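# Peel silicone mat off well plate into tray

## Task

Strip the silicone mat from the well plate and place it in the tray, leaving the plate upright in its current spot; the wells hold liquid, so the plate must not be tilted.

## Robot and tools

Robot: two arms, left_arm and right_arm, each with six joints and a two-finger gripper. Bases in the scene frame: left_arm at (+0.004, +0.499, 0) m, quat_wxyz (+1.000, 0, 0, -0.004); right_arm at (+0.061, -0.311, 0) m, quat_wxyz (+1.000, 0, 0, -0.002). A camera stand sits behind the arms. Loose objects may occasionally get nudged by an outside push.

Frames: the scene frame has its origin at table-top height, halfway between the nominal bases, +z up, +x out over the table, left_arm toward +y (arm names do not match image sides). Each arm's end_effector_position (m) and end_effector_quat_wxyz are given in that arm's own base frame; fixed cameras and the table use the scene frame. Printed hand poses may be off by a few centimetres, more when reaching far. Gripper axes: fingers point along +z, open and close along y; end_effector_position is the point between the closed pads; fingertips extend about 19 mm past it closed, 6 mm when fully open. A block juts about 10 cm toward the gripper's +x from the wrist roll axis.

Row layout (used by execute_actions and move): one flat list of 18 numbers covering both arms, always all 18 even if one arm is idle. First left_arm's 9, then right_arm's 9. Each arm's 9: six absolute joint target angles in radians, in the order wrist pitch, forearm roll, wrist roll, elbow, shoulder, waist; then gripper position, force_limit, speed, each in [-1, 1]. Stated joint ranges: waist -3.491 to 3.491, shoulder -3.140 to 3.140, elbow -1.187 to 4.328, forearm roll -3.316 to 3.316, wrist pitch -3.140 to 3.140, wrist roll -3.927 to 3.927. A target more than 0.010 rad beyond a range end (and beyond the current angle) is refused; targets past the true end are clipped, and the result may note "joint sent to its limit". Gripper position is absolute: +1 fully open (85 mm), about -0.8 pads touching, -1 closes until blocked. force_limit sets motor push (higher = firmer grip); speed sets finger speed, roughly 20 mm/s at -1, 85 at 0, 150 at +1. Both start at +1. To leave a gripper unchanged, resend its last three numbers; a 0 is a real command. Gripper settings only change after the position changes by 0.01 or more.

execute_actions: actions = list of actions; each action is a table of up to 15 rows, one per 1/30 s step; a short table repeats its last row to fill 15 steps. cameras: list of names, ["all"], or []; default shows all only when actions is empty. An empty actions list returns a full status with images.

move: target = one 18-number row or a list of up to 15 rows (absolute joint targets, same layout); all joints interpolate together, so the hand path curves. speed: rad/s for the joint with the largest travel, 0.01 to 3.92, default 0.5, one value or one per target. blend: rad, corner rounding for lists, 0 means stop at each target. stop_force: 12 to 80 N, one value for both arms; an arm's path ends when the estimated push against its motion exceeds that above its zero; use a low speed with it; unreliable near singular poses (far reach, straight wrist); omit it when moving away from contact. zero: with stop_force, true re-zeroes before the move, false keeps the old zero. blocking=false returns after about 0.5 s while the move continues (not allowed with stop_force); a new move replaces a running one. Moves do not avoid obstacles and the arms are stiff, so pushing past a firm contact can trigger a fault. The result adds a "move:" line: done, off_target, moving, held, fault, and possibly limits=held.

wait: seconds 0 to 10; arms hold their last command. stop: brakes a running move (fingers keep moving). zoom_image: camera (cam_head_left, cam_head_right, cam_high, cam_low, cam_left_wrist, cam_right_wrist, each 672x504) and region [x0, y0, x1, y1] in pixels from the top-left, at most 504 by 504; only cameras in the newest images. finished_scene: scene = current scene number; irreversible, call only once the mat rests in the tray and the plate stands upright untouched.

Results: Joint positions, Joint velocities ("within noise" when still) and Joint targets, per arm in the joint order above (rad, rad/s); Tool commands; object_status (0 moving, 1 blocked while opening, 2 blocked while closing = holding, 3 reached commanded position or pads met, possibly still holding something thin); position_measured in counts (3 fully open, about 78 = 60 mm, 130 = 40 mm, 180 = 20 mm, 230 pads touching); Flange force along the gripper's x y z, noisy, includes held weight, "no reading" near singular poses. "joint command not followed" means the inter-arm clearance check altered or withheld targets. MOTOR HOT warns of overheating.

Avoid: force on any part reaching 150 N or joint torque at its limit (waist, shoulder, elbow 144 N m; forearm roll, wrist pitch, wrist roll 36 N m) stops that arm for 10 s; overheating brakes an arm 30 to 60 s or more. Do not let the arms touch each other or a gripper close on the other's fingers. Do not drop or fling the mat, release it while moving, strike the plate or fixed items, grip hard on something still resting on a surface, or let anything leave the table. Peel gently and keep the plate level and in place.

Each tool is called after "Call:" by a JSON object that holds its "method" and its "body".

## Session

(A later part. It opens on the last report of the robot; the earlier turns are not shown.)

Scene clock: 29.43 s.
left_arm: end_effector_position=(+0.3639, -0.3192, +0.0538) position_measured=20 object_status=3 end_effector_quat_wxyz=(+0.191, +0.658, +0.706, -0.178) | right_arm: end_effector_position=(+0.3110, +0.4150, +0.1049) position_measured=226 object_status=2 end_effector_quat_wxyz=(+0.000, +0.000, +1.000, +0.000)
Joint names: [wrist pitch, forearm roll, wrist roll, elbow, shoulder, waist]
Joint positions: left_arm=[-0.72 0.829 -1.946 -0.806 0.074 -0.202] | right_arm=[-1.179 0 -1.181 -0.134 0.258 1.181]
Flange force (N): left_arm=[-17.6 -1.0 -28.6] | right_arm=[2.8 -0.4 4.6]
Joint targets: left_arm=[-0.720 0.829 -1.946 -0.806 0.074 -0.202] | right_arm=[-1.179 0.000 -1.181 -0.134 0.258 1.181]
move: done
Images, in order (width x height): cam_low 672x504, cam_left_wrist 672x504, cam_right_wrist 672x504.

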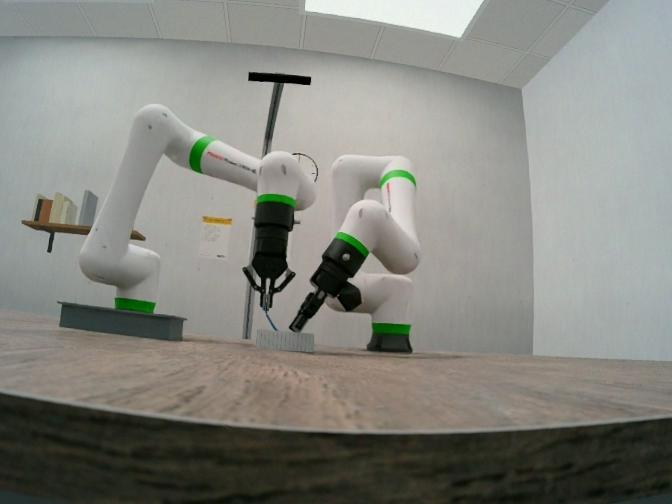

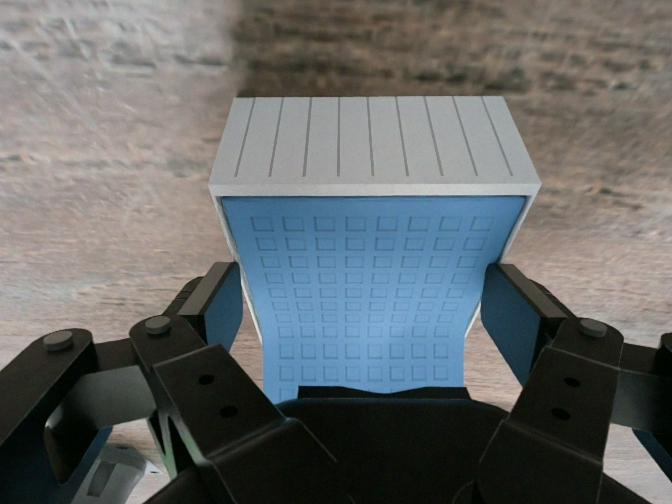

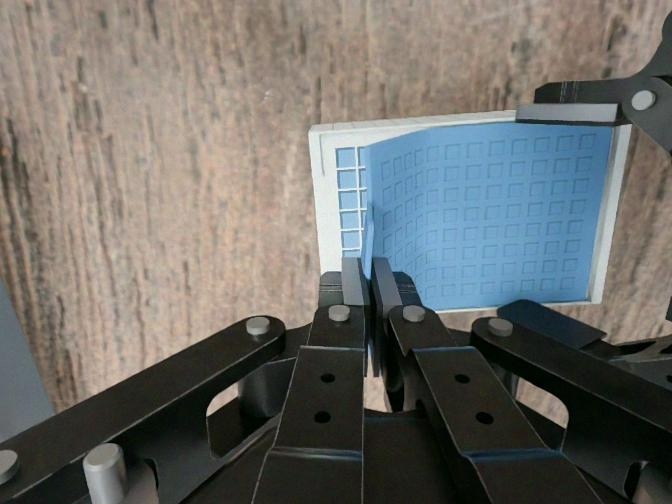

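Call:
{"method": "move", "body": {"target": [-0.72,0.829,-1.946,-0.806,0.074,-0.202,0.87,0,0,-1.2698,0,-1.1811,-0.0764,0.2246,1.1811,-1,-0.6,-1], "speed": 0.08, "cameras": ["cam_left_wrist","cam_low"]}}

Call:
{"method": "zoom_image", "body": {"camera": "cam_low", "region": [200, 260, 340, 360]}}

Scene clock: 31.70 s.
left_arm: end_effector_position=(+0.3639, -0.3192, +0.0539) position_measured=20 object_status=3 end_effector_quat_wxyz=(+0.191, +0.658, +0.706, -0.178) | right_arm: end_effector_position=(+0.3109, +0.4150, +0.1448) position_measured=226 object_status=2 end_effector_quat_wxyz=(+0.000, +0.000, +1.000, +0.000)
Joint names: [wrist pitch, forearm roll, wrist roll, elbow, shoulder, waist]
Joint positions: left_arm=[-0.72 0.829 -1.946 -0.806 0.074 -0.202] | right_arm=[-1.27 0 -1.181 -0.076 0.225 1.181]
Flange force (N): left_arm=[-23.4 -1.0 -21.1] | right_arm=[2.4 -1.9 2.5]
Joint targets: left_arm=[-0.720 0.829 -1.946 -0.806 0.074 -0.202] | right_arm=[-1.270 0.000 -1.181 -0.076 0.225 1.181]
move: done
Images, in order (width x height): cam_low 672x504, cam_left_wrist 672x504.

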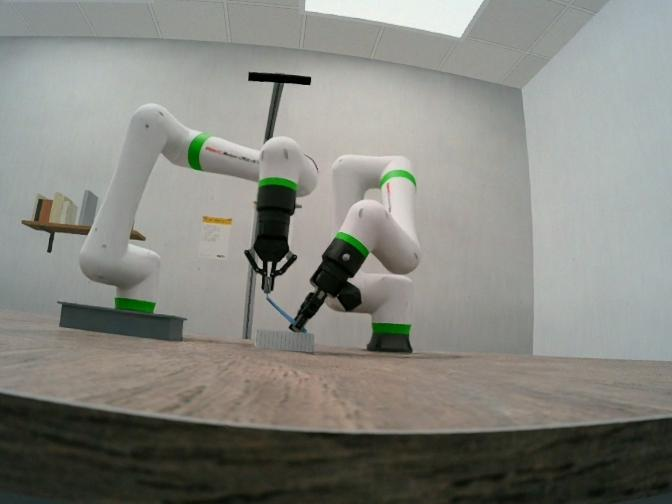

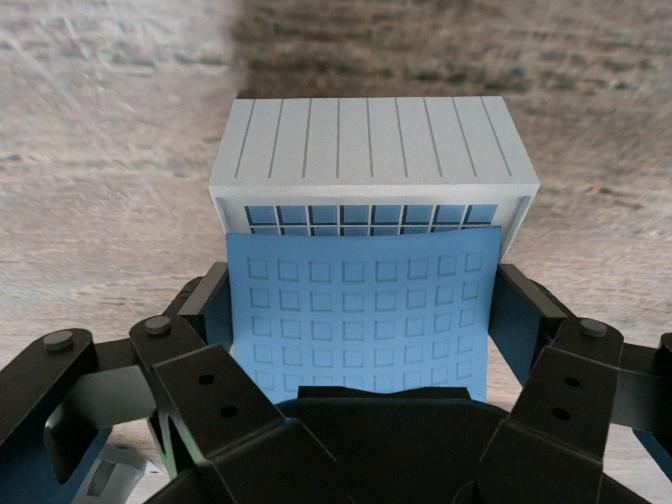

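Scaled by 3.600 from the camera's 672x504 image, which has a finer 960x720 frame.

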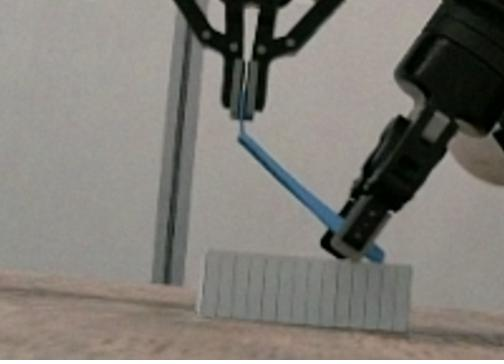

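Call:
{"method": "move", "body": {"target": [[-0.72,0.829,-1.946,-0.806,0.074,-0.202,0.87,0,0,-1.5515,0,-1.1695,0.127,0.1463,1.1695,-1,-0.6,-1],[-0.864,0.6907,-1.785,-0.7212,-0.0205,-0.1703,0.87,0,0,-1.4915,0,-0.4968,-0.2855,-0.2062,0.4968,-1,-0.6,-1]], "speed": 0.4, "blend": 0.05, "cameras": ["cam_left_wrist","cam_high","cam_right_wrist","cam_head_left"]}}

Scene clock: 34.97 s.
left_arm: end_effector_position=(+0.3621, -0.3175, +0.1102) position_measured=20 object_status=3 end_effector_quat_wxyz=(+0.188, +0.658, +0.708, -0.176) | right_arm: end_effector_position=(+0.3650, +0.0500, +0.2399) position_measured=226 object_status=2 end_effector_quat_wxyz=(+0.000, +0.000, +1.000, +0.000)
Joint names: [wrist pitch, forearm roll, wrist roll, elbow, shoulder, waist]
Joint positions: left_arm=[-0.864 0.691 -1.785 -0.721 -0.02 -0.17] | right_arm=[-1.491 0 -0.497 -0.285 -0.206 0.497]
Flange force (N): left_arm=[-5.9 5.8 5.5] | right_arm=[4.3 0.0 3.3]
Joint targets: left_arm=[-0.864 0.691 -1.785 -0.721 -0.020 -0.170] | right_arm=[-1.491 0.000 -0.497 -0.285 -0.206 0.497]
move: done
Images, in order (width x height): cam_head_left 672x504, cam_high 672x504, cam_left_wrist 672x504, cam_right_wrist 672x504.

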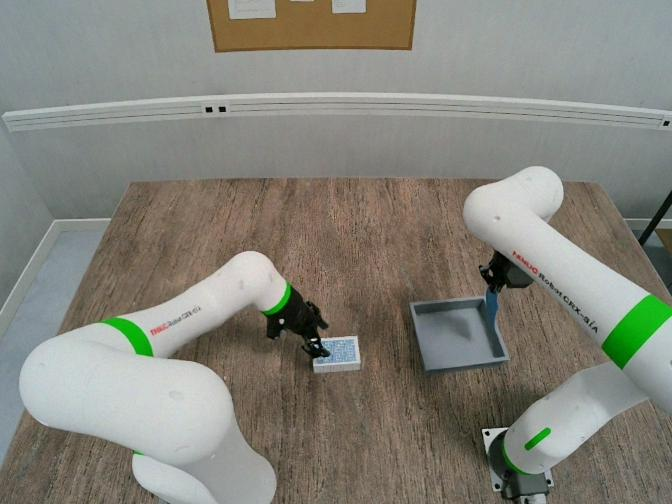

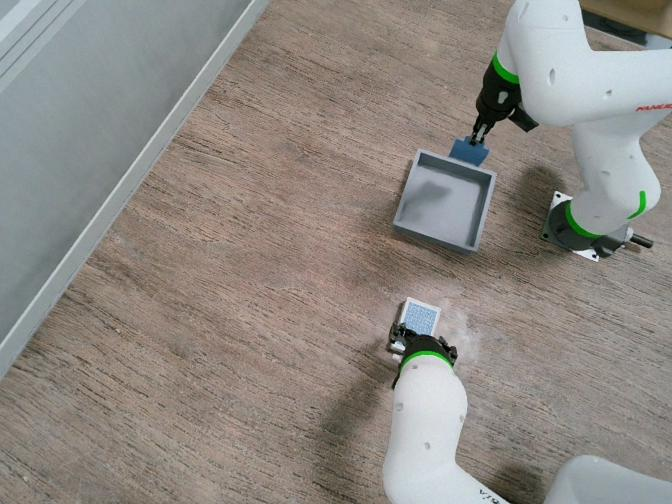

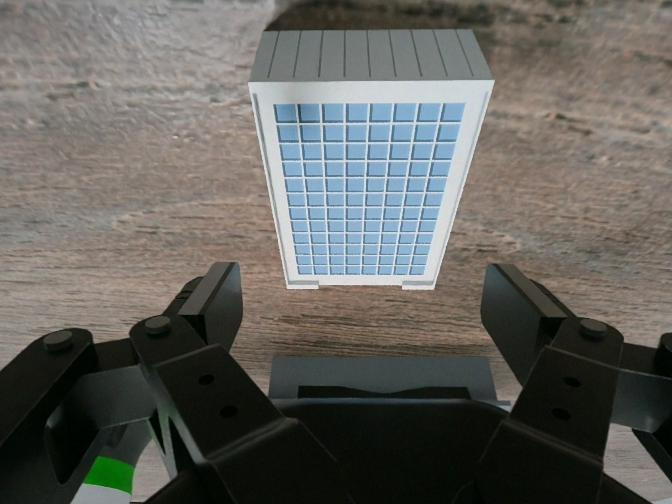

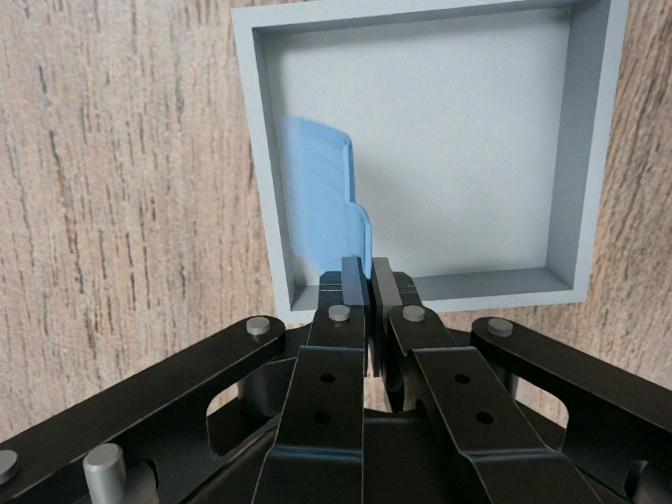

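Call:
{"method": "move", "body": {"target": [[-0.5,-1.748,-1.323,-0.153,-0.4,0.4,0.87,0,0,-1.3858,0,-0.7054,-0.3173,-0.1323,0.7054,-1,-0.6,-1],[-0.5,-1.748,-1.323,-0.153,-0.4,0.4,0.87,0,0,-1.0669,0,-0.7054,-0.5234,-0.0195,0.7054,-1,-0.6,-1],[-0.5,-1.748,-1.323,-0.153,-0.4,0.4,0.87,0,0,-1.0669,0,-0.7054,-0.5234,-0.0195,0.7054,-0.3,-0.6,-1],[-0.5,-1.748,-1.323,-0.153,-0.4,0.4,0.87,0,0,-1.4915,0,-0.4968,-0.2855,-0.2062,0.6,-0.3,-0.6,-1]], "speed": [0.7,0.3,0.3,0.3], "cameras": ["cam_high","cam_right_wrist","cam_low"]}}

Scene clock: 43.80 s.
left_arm: end_effector_position=(+0.4384, +0.3703, +0.6363) position_measured=20 object_status=3 end_effector_quat_wxyz=(-0.277, +0.501, +0.318, +0.756) | right_arm: end_effector_position=(+0.3579, +0.0873, +0.2399) position_measured=167 object_status=3 end_effector_quat_wxyz=(+0.000, -0.052, +0.999, +0.000)
Joint names: [wrist pitch, forearm roll, wrist roll, elbow, shoulder, waist]
Joint positions: left_arm=[-0.5 -1.748 -1.323 -0.153 -0.4 0.4] | right_arm=[-1.491 0 -0.497 -0.286 -0.206 0.6]
Flange force (N): left_arm=[-4.5 4.7 4.6] | right_arm=[4.0 0.3 2.9]
Joint targets: left_arm=[-0.500 -1.748 -1.323 -0.153 -0.400 0.400] | right_arm=[-1.491 0.000 -0.497 -0.285 -0.206 0.600]
move: done
Images, in order (width x height): cam_high 672x504, cam_low 672x504, cam_right_wrist 672x504.

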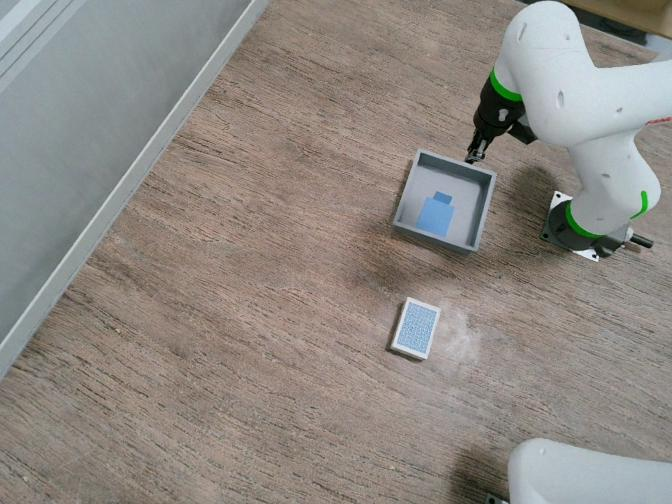

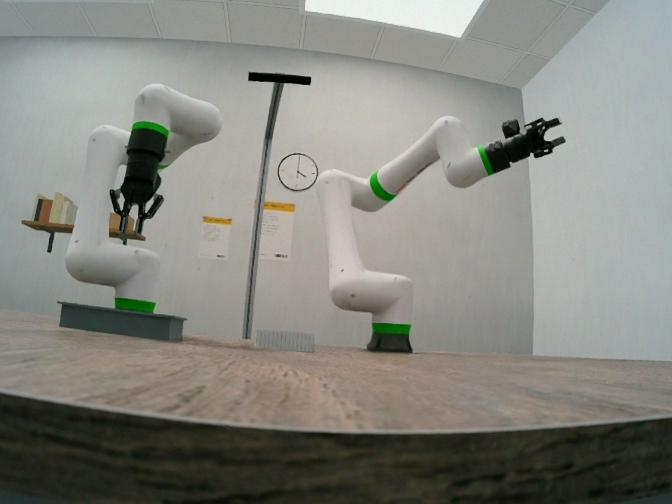

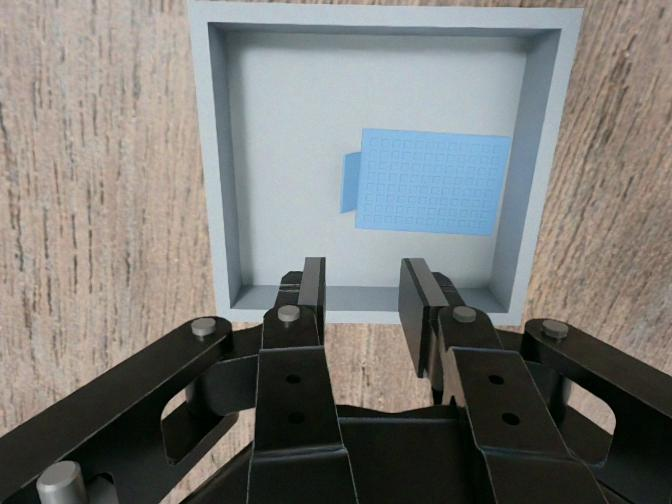

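Call:
{"method": "finished_scene", "body": {"scene": 1}}

The scene is finished: the task was done.


## Next scene

The same job, from a new start.

Call:
{"method": "execute_actions", "body": {"actions": []}}

Call:
{"method": "zoom_image", "body": {"camera": "cam_high", "region": [320, 130, 560, 370]}}

Scene clock: 0.00 s.
left_arm: end_effector_position=(+0.6318, -0.2383, +0.3003) position_measured=3 object_status=3 end_effector_quat_wxyz=(-0.093, -0.543, +0.821, -0.148) | right_arm: end_effector_position=(+0.3431, +0.3387, +0.3078) position_measured=3 object_status=3 end_effector_quat_wxyz=(-0.158, -0.467, +0.861, -0.125)
Joint names: [wrist pitch, forearm roll, wrist roll, elbow, shoulder, waist]
Joint positions: left_arm=[-1.572 0.351 1.186 0.53 0.514 -0.014] | right_arm=[-2.034 0.039 -0.071 0.446 0.388 1.075]
Joint velocities: within noise
Flange force (N): no reading
Joint targets: left_arm=[-1.572 0.351 1.186 0.530 0.514 -0.014] | right_arm=[-2.034 0.039 -0.071 0.446 0.388 1.075]
Tool commands: left_gripper/position=+1.0 left_gripper/force_limit=+1.0 left_gripper/speed=+1.0 right_gripper/position=+1.0 right_gripper/force_limit=+1.0 right_gripper/speed=+1.0

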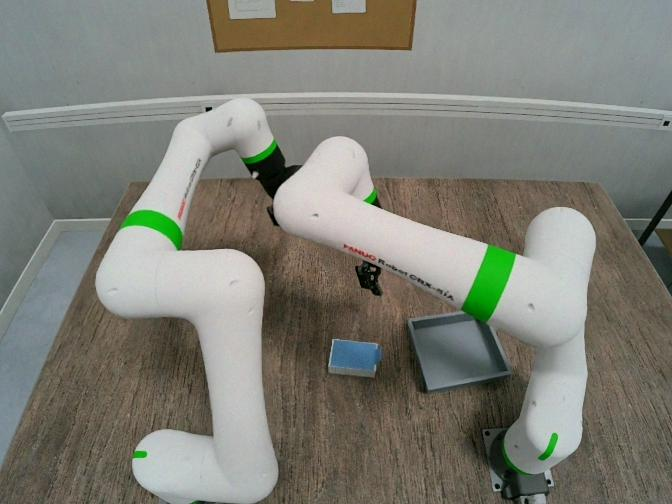

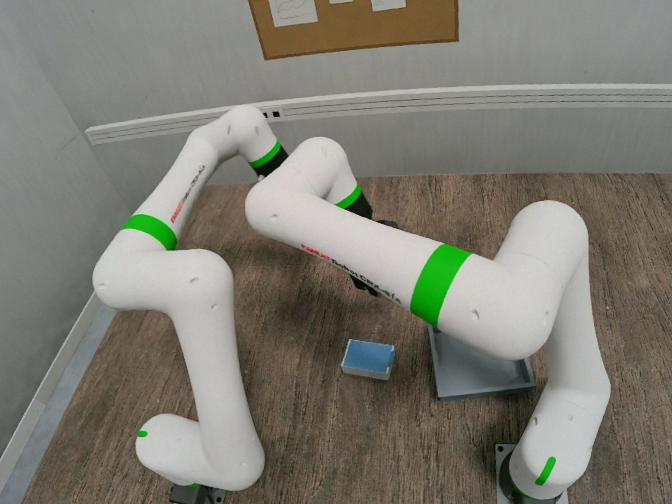

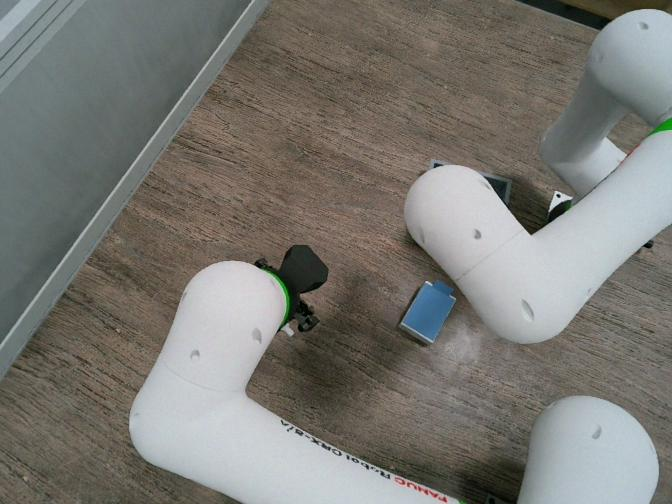

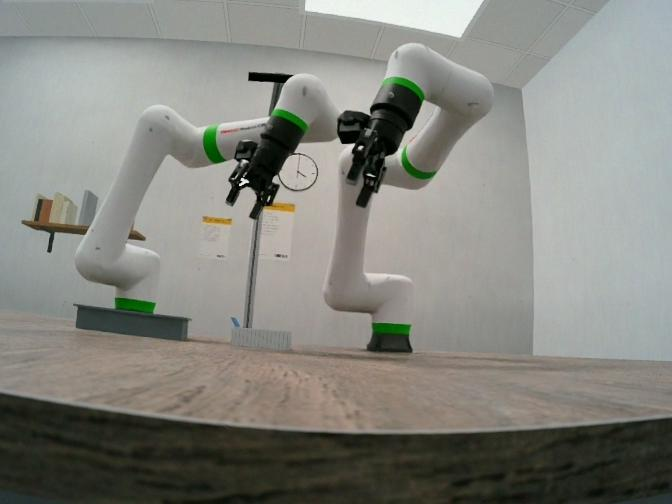

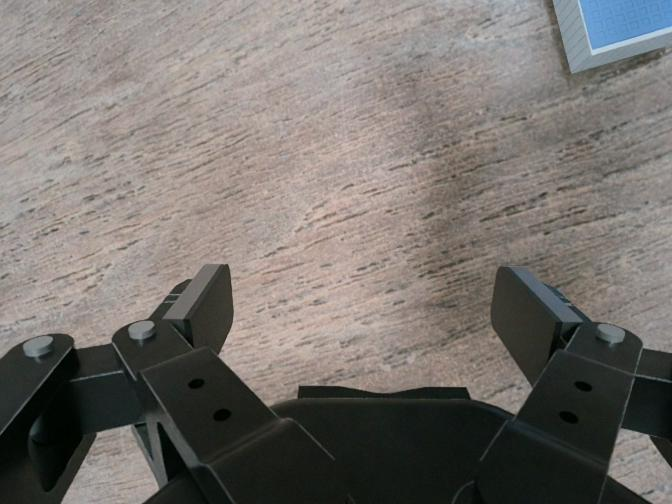

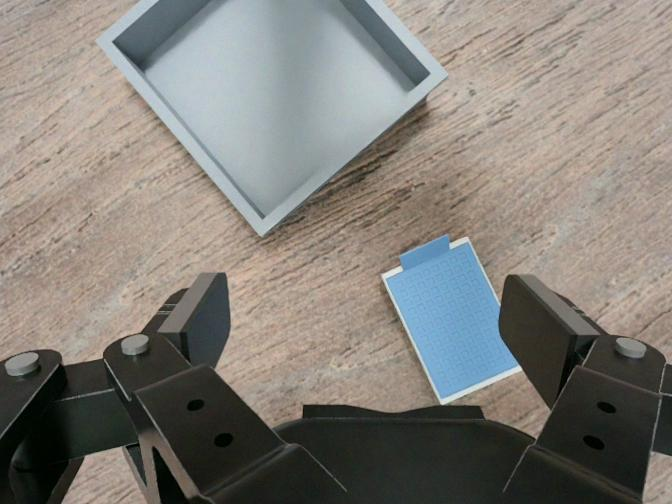

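Scaled by 2.100 from the camera's 672x504 image, which has a finer 960x720 frame.

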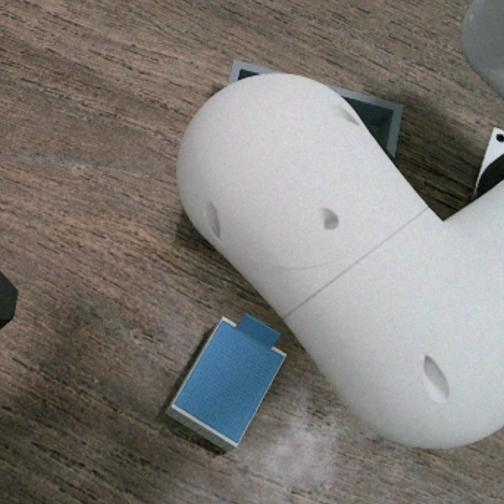

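Call:
{"method": "move", "body": {"target": [-0.5,-1.0,-1.323,-0.153,-0.4,0.4,0.87,0,0,-1.4981,0,-1.2224,0.0088,0.0815,1.2224,0.2,0,0], "speed": 1.0, "cameras": ["cam_right_wrist","cam_high","cam_low"]}}

Call:
{"method": "zoom_image", "body": {"camera": "cam_low", "region": [190, 260, 330, 360]}}

Scene clock: 3.50 s.
left_arm: end_effector_position=(+0.5030, +0.2732, +0.5502) position_measured=20 object_status=3 end_effector_quat_wxyz=(+0.017, +0.481, +0.536, +0.694) | right_arm: end_effector_position=(+0.2800, +0.3901, +0.2500) position_measured=104 object_status=3 end_effector_quat_wxyz=(+0.000, +0.000, +1.000, +0.000)
Joint names: [wrist pitch, forearm roll, wrist roll, elbow, shoulder, waist]
Joint positions: left_arm=[-0.5 -1 -1.323 -0.153 -0.4 0.4] | right_arm=[-1.498 0 -1.222 0.009 0.082 1.222]
Flange force (N): left_arm=no reading | right_arm=[2.3 -2.0 2.5]
Joint targets: left_arm=[-0.500 -1.000 -1.323 -0.153 -0.400 0.400] | right_arm=[-1.498 0.000 -1.222 0.009 0.081 1.222]
move: done
Images, in order (width x height): cam_high 672x504, cam_low 672x504, cam_right_wrist 672x504.

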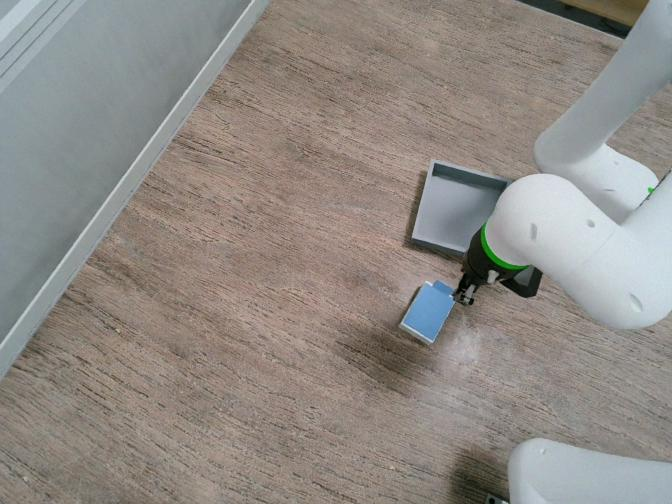

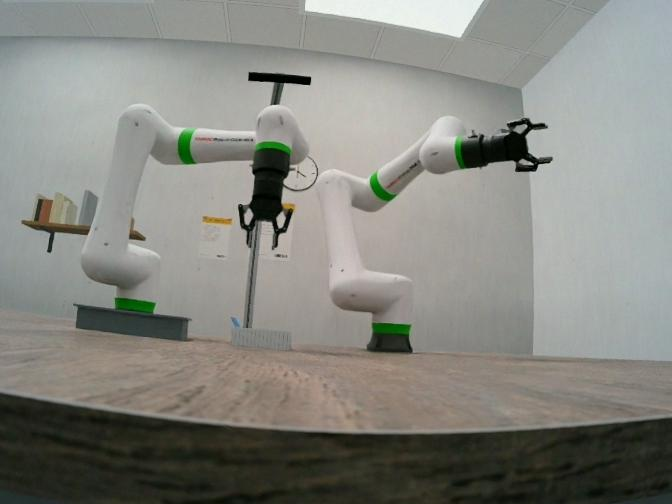

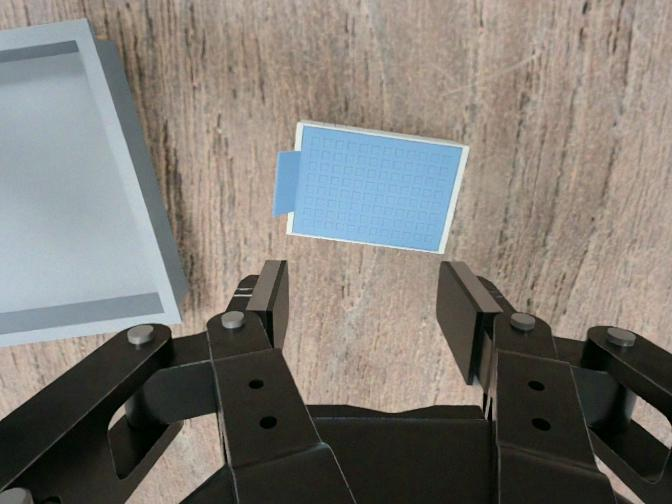

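Scaled by 3.600 from the camera's 672x504 image, which has a finer 960x720 frame.

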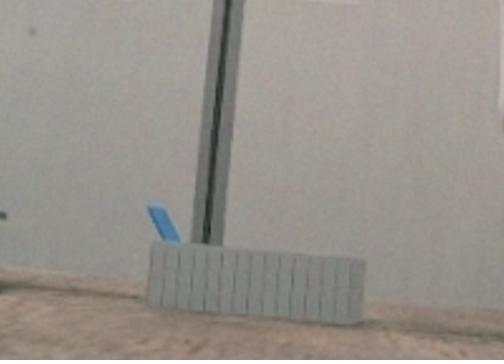

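Call:
{"method": "move", "body": {"target": [[-0.912,0.6761,-1.8502,-0.5756,0.1172,-0.2845,0.87,0,0,-1.1859,0,-1.3016,-0.3079,0.0770,1.1656,0.2,0,0],[-0.912,0.6761,-1.8502,-0.5756,0.1172,-0.2845,0.87,0,0,-1.0531,0,-1.3016,-0.3797,0.1380,1.1656,0.2,0,0]], "speed": [0.8,0.2], "cameras": ["cam_left_wrist","cam_right_wrist","cam_low"]}}

Call:
{"method": "zoom_image", "body": {"camera": "cam_low", "region": [190, 260, 330, 360]}}

Scene clock: 8.40 s.
left_arm: end_effector_position=(+0.3647, -0.3733, +0.1098) position_measured=20 object_status=3 end_effector_quat_wxyz=(+0.171, +0.726, +0.637, -0.195) | right_arm: end_effector_position=(+0.2890, +0.3440, +0.0659) position_measured=104 object_status=3 end_effector_quat_wxyz=(+0.000, +0.068, +0.998, +0.000)
Joint names: [wrist pitch, forearm roll, wrist roll, elbow, shoulder, waist]
Joint positions: left_arm=[-0.912 0.676 -1.85 -0.576 0.117 -0.285] | right_arm=[-1.053 0 -1.302 -0.38 0.138 1.166]
Flange force (N): left_arm=[-5.0 7.8 5.4] | right_arm=[2.4 -2.2 1.3]
Joint targets: left_arm=[-0.912 0.676 -1.850 -0.576 0.117 -0.284] | right_arm=[-1.053 0.000 -1.302 -0.380 0.138 1.166]
move: done
Images, in order (width x height): cam_low 672x504, cam_left_wrist 672x504, cam_right_wrist 672x504.

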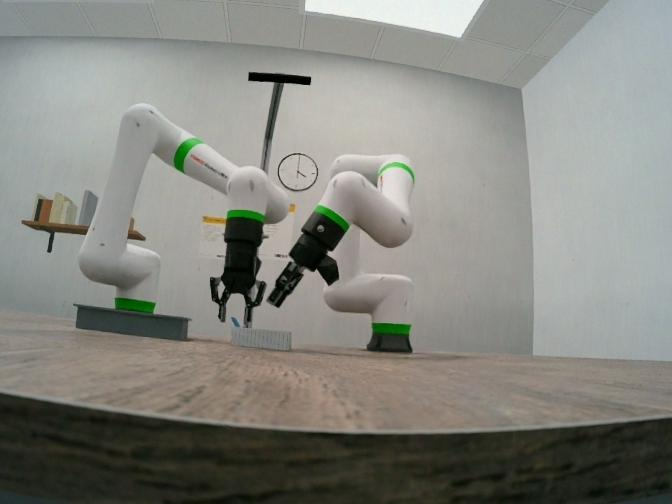

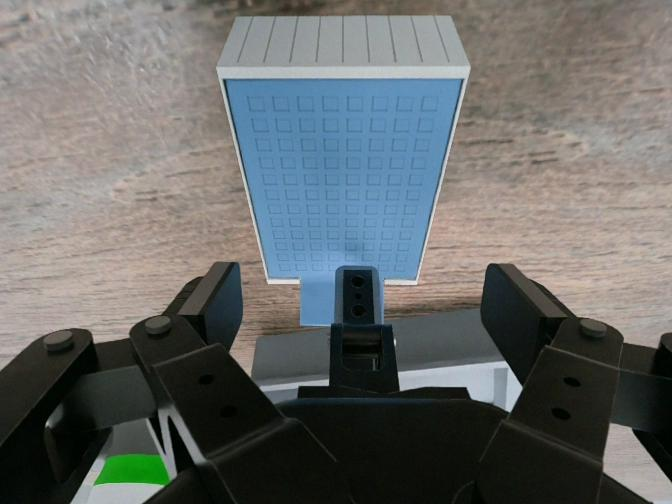

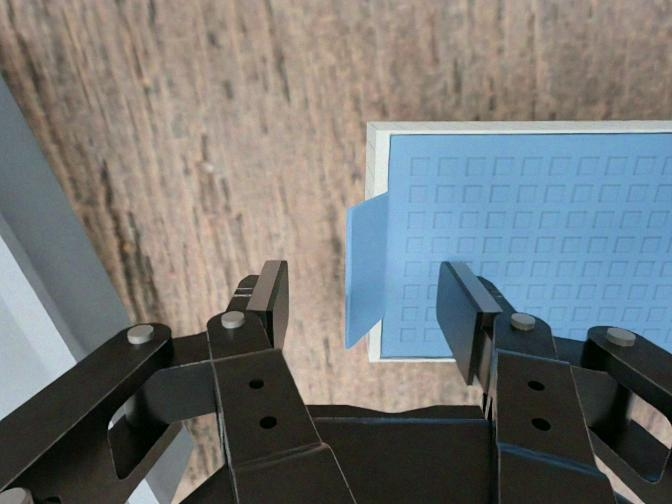

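Scaled by 3.600 from the camera's 672x504 image, which has a finer 960x720 frame.

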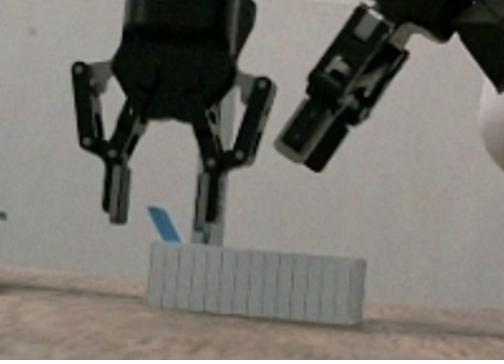

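Call:
{"method": "move", "body": {"target": [[-0.912,0.6761,-1.8502,-0.5756,0.1172,-0.2845,0.87,0,0,-1.0531,0,-1.3016,-0.3797,0.1380,1.1656,-1,-0.6,-1],[-0.912,0.6761,-1.8502,-0.5756,0.1172,-0.3055,0.87,0,0,-1.0531,0,-1.3016,-0.3797,0.1380,1.1656,-1,-0.6,-1]]}}

Call:
{"method": "move", "body": {"target": [-0.7679,0.7879,-1.9944,-0.6606,0.2114,-0.3273,0.87,0,0,-1.0531,0,-1.3016,-0.3797,0.1380,1.1656,-1,-0.6,-1], "speed": 0.08, "stop_force": 15, "cameras": ["cam_left_wrist","cam_right_wrist","cam_low"]}}

Call:
{"method": "zoom_image", "body": {"camera": "cam_low", "region": [190, 260, 330, 360]}}

Scene clock: 12.03 s.
left_arm: end_effector_position=(+0.3568, -0.3809, +0.1098) position_measured=20 object_status=3 end_effector_quat_wxyz=(+0.169, +0.733, +0.629, -0.197) | right_arm: end_effector_position=(+0.2890, +0.3440, +0.0659) position_measured=226 object_status=2 end_effector_quat_wxyz=(+0.000, +0.068, +0.998, +0.000)
Joint names: [wrist pitch, forearm roll, wrist roll, elbow, shoulder, waist]
Joint positions: left_arm=[-0.912 0.676 -1.85 -0.576 0.117 -0.305] | right_arm=[-1.053 0 -1.302 -0.38 0.138 1.166]
Flange force (N): left_arm=[-5.0 7.3 5.1] | right_arm=[2.1 -1.9 0.7]
Joint targets: left_arm=[-0.912 0.676 -1.850 -0.576 0.117 -0.305] | right_arm=[-1.053 0.000 -1.302 -0.380 0.138 1.166]
move: done

Scene clock: 14.83 s.
left_arm: end_effector_position=(+0.3578, -0.3815, +0.0529) position_measured=20 object_status=3 end_effector_quat_wxyz=(+0.170, +0.733, +0.629, -0.197) | right_arm: end_effector_position=(+0.2890, +0.3440, +0.0659) position_measured=226 object_status=2 end_effector_quat_wxyz=(+0.000, +0.068, +0.998, +0.000)
Joint names: [wrist pitch, forearm roll, wrist roll, elbow, shoulder, waist]
Joint positions: left_arm=[-0.783 0.777 -1.979 -0.651 0.201 -0.325] | right_arm=[-1.053 0 -1.302 -0.38 0.138 1.166]
Flange force (N): left_arm=[-30.5 -0.8 -53.0] | right_arm=[2.6 -1.9 0.2]
Joint targets: left_arm=[-0.783 0.777 -1.979 -0.651 0.201 -0.325] | right_arm=[-1.053 0.000 -1.302 -0.380 0.138 1.166]
move: contact (left_arm); left_arm: the wrist pitch is farthest, 0.015 rad from its target
Images, in order (width x height): cam_low 672x504, cam_left_wrist 672x504, cam_right_wrist 672x504.

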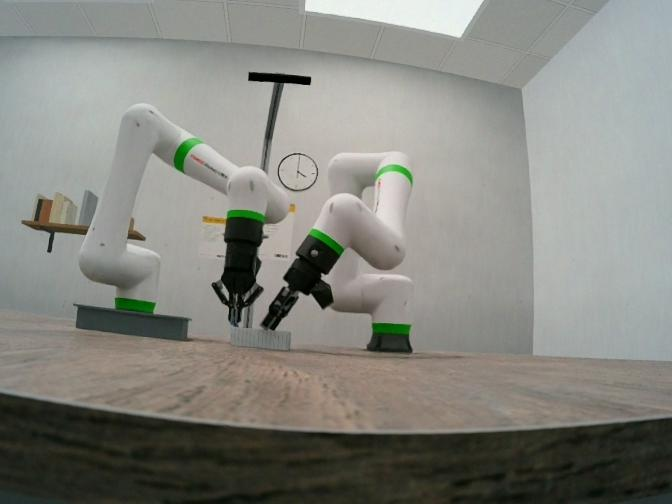

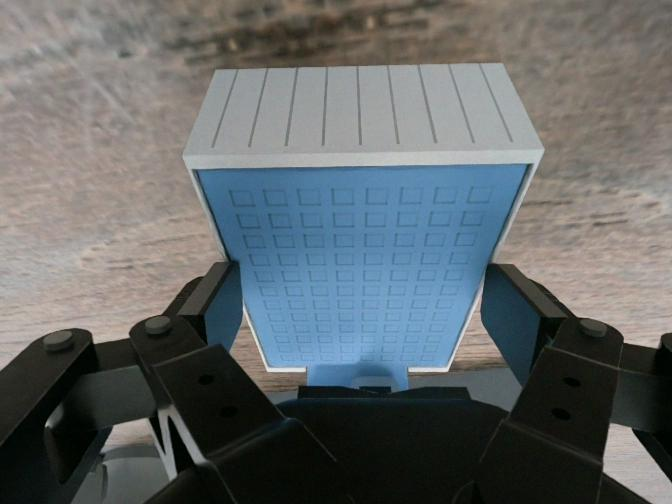

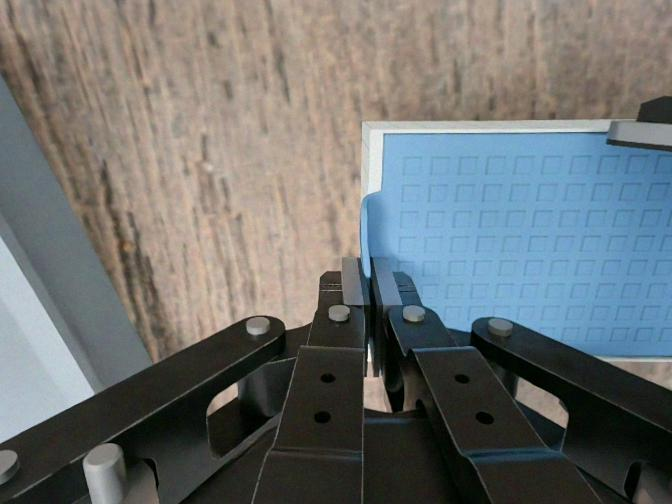

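Scaled by 3.600 from the camera's 672x504 image, which has a finer 960x720 frame.

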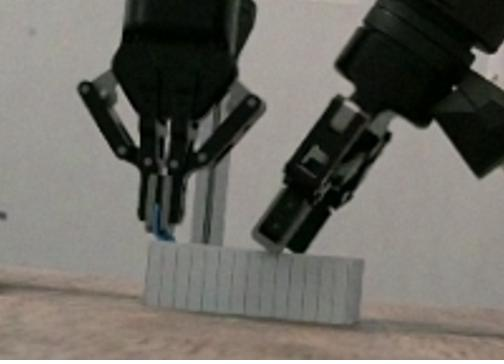

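Call:
{"method": "move", "body": {"target": [[-0.783,0.777,-1.979,-0.651,0.201,-0.325,0.87,0,0,-1.1514,0,-1.3085,-0.3069,0.1125,1.1725,-1,-0.6,-1],[-0.783,0.777,-1.979,-0.651,0.201,-0.325,0.87,0,0,-1.2477,0,-1.3085,-0.2474,0.0757,1.1725,-1,-0.6,-1],[-0.783,0.777,-1.979,-0.651,0.201,-0.325,0.87,0,0,-1.5415,0,-1.3085,-0.0078,0.0215,1.1725,-1,-0.6,-1]], "speed": [0.07,0.08,0.12], "blend": 0.02, "cameras": ["cam_left_wrist","cam_low","cam_high","cam_right_wrist"]}}

Scene clock: 20.50 s.
left_arm: end_effector_position=(+0.3581, -0.3815, +0.0531) position_measured=20 object_status=3 end_effector_quat_wxyz=(+0.170, +0.732, +0.629, -0.197) | right_arm: end_effector_position=(+0.2899, +0.3539, +0.2699) position_measured=226 object_status=2 end_effector_quat_wxyz=(+0.000, +0.068, +0.998, +0.000)
Joint names: [wrist pitch, forearm roll, wrist roll, elbow, shoulder, waist]
Joint positions: left_arm=[-0.783 0.777 -1.979 -0.651 0.201 -0.325] | right_arm=[-1.541 0 -1.309 -0.008 0.021 1.173]
Flange force (N): left_arm=[-32.1 -4.8 -46.1] | right_arm=[2.2 -2.2 3.0]
Joint targets: left_arm=[-0.783 0.777 -1.979 -0.651 0.201 -0.325] | right_arm=[-1.542 0.000 -1.309 -0.008 0.022 1.173]
move: done
Images, in order (width x height): cam_high 672x504, cam_low 672x504, cam_left_wrist 672x504, cam_right_wrist 672x504.

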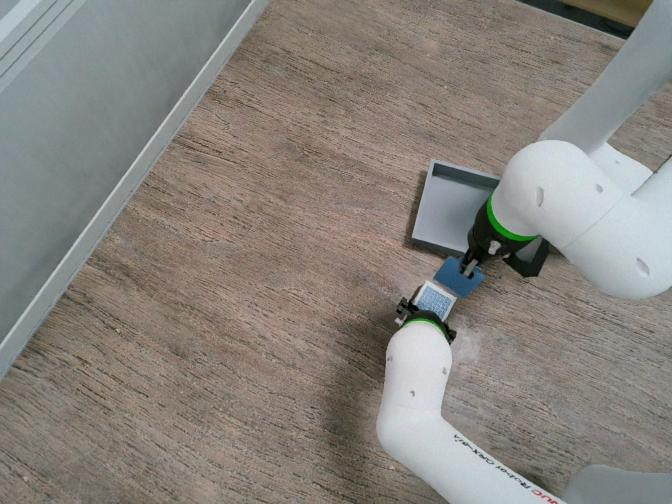

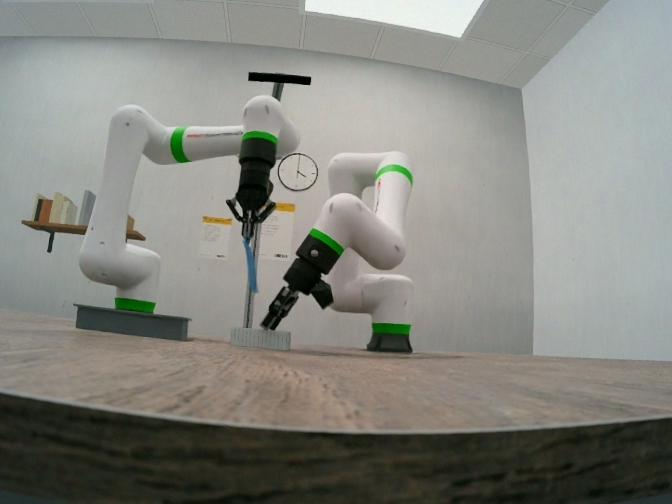

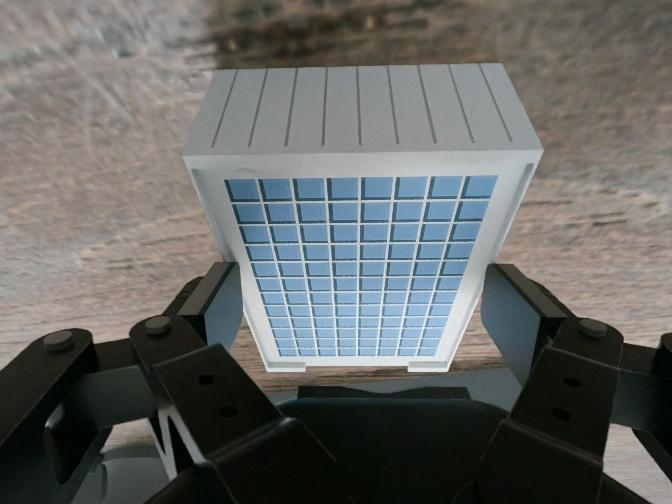

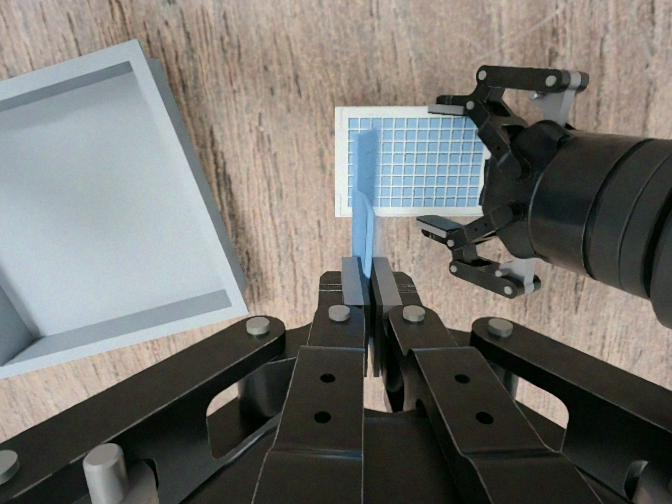

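Call:
{"method": "move", "body": {"target": [[-0.912,0.6761,-1.8502,-0.5756,0.1172,-0.3055,0.87,0,0,-1.4497,0,-0.7292,-0.352,-0.2309,0.7292,-1,-0.6,-1],[-0.912,0.6761,-1.8502,-0.5756,-0.2,-0.3055,0.87,0,0,-1.0730,0,-0.7292,-0.6073,-0.1095,0.7292,-1,-0.6,-1],[-0.912,0.6761,-1.8502,-0.5756,-0.2,-0.3055,0.87,0,0,-1.0730,0,-0.7292,-0.6073,-0.1095,0.7292,-0.3,-0.6,-1],[-0.912,0.6761,-1.8502,-0.5756,-0.2,-0.3055,0.87,0,0,-1.4497,0,-0.7292,-0.352,-0.2309,0.7292,-0.3,-0.6,-1]], "speed": [0.4,0.3,0.3,0.35], "cameras": ["cam_high","cam_right_wrist"]}}

Scene clock: 29.97 s.
left_arm: end_effector_position=(+0.3575, -0.3812, +0.2554) position_measured=20 object_status=3 end_effector_quat_wxyz=(+0.297, +0.745, +0.586, -0.114) | right_arm: end_effector_position=(+0.3349, +0.1249, +0.2198) position_measured=167 object_status=3 end_effector_quat_wxyz=(+0.000, +0.000, +1.000, +0.000)
Joint names: [wrist pitch, forearm roll, wrist roll, elbow, shoulder, waist]
Joint positions: left_arm=[-0.912 0.676 -1.85 -0.576 -0.2 -0.305] | right_arm=[-1.45 0 -0.729 -0.352 -0.231 0.729]
Flange force (N): left_arm=[-6.2 6.0 5.4] | right_arm=[3.7 -0.6 2.8]
Joint targets: left_arm=[-0.912 0.676 -1.850 -0.576 -0.200 -0.305] | right_arm=[-1.450 0.000 -0.729 -0.352 -0.231 0.729]
move: done
Images, in order (width x height): cam_high 672x504, cam_right_wrist 672x504.

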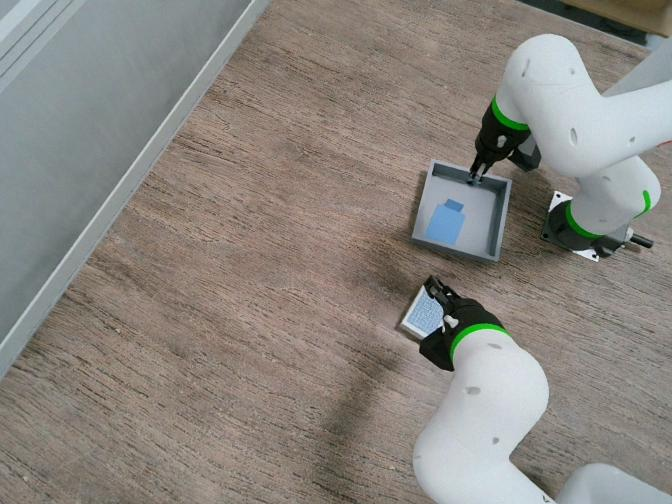

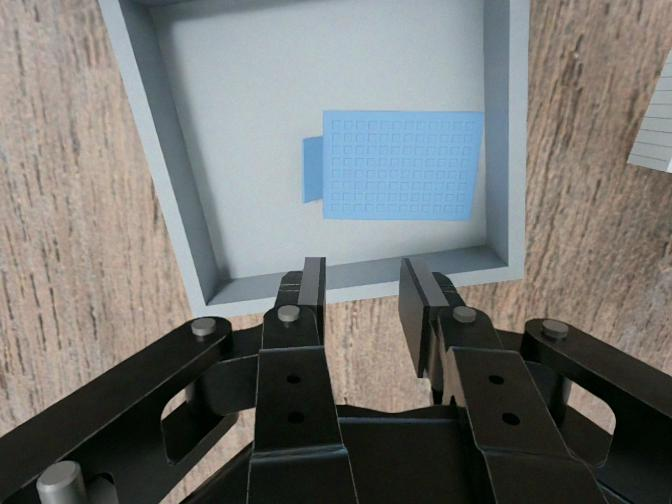

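Call:
{"method": "finished_scene", "body": {"scene": 2}}

The scene is finished: the task was done.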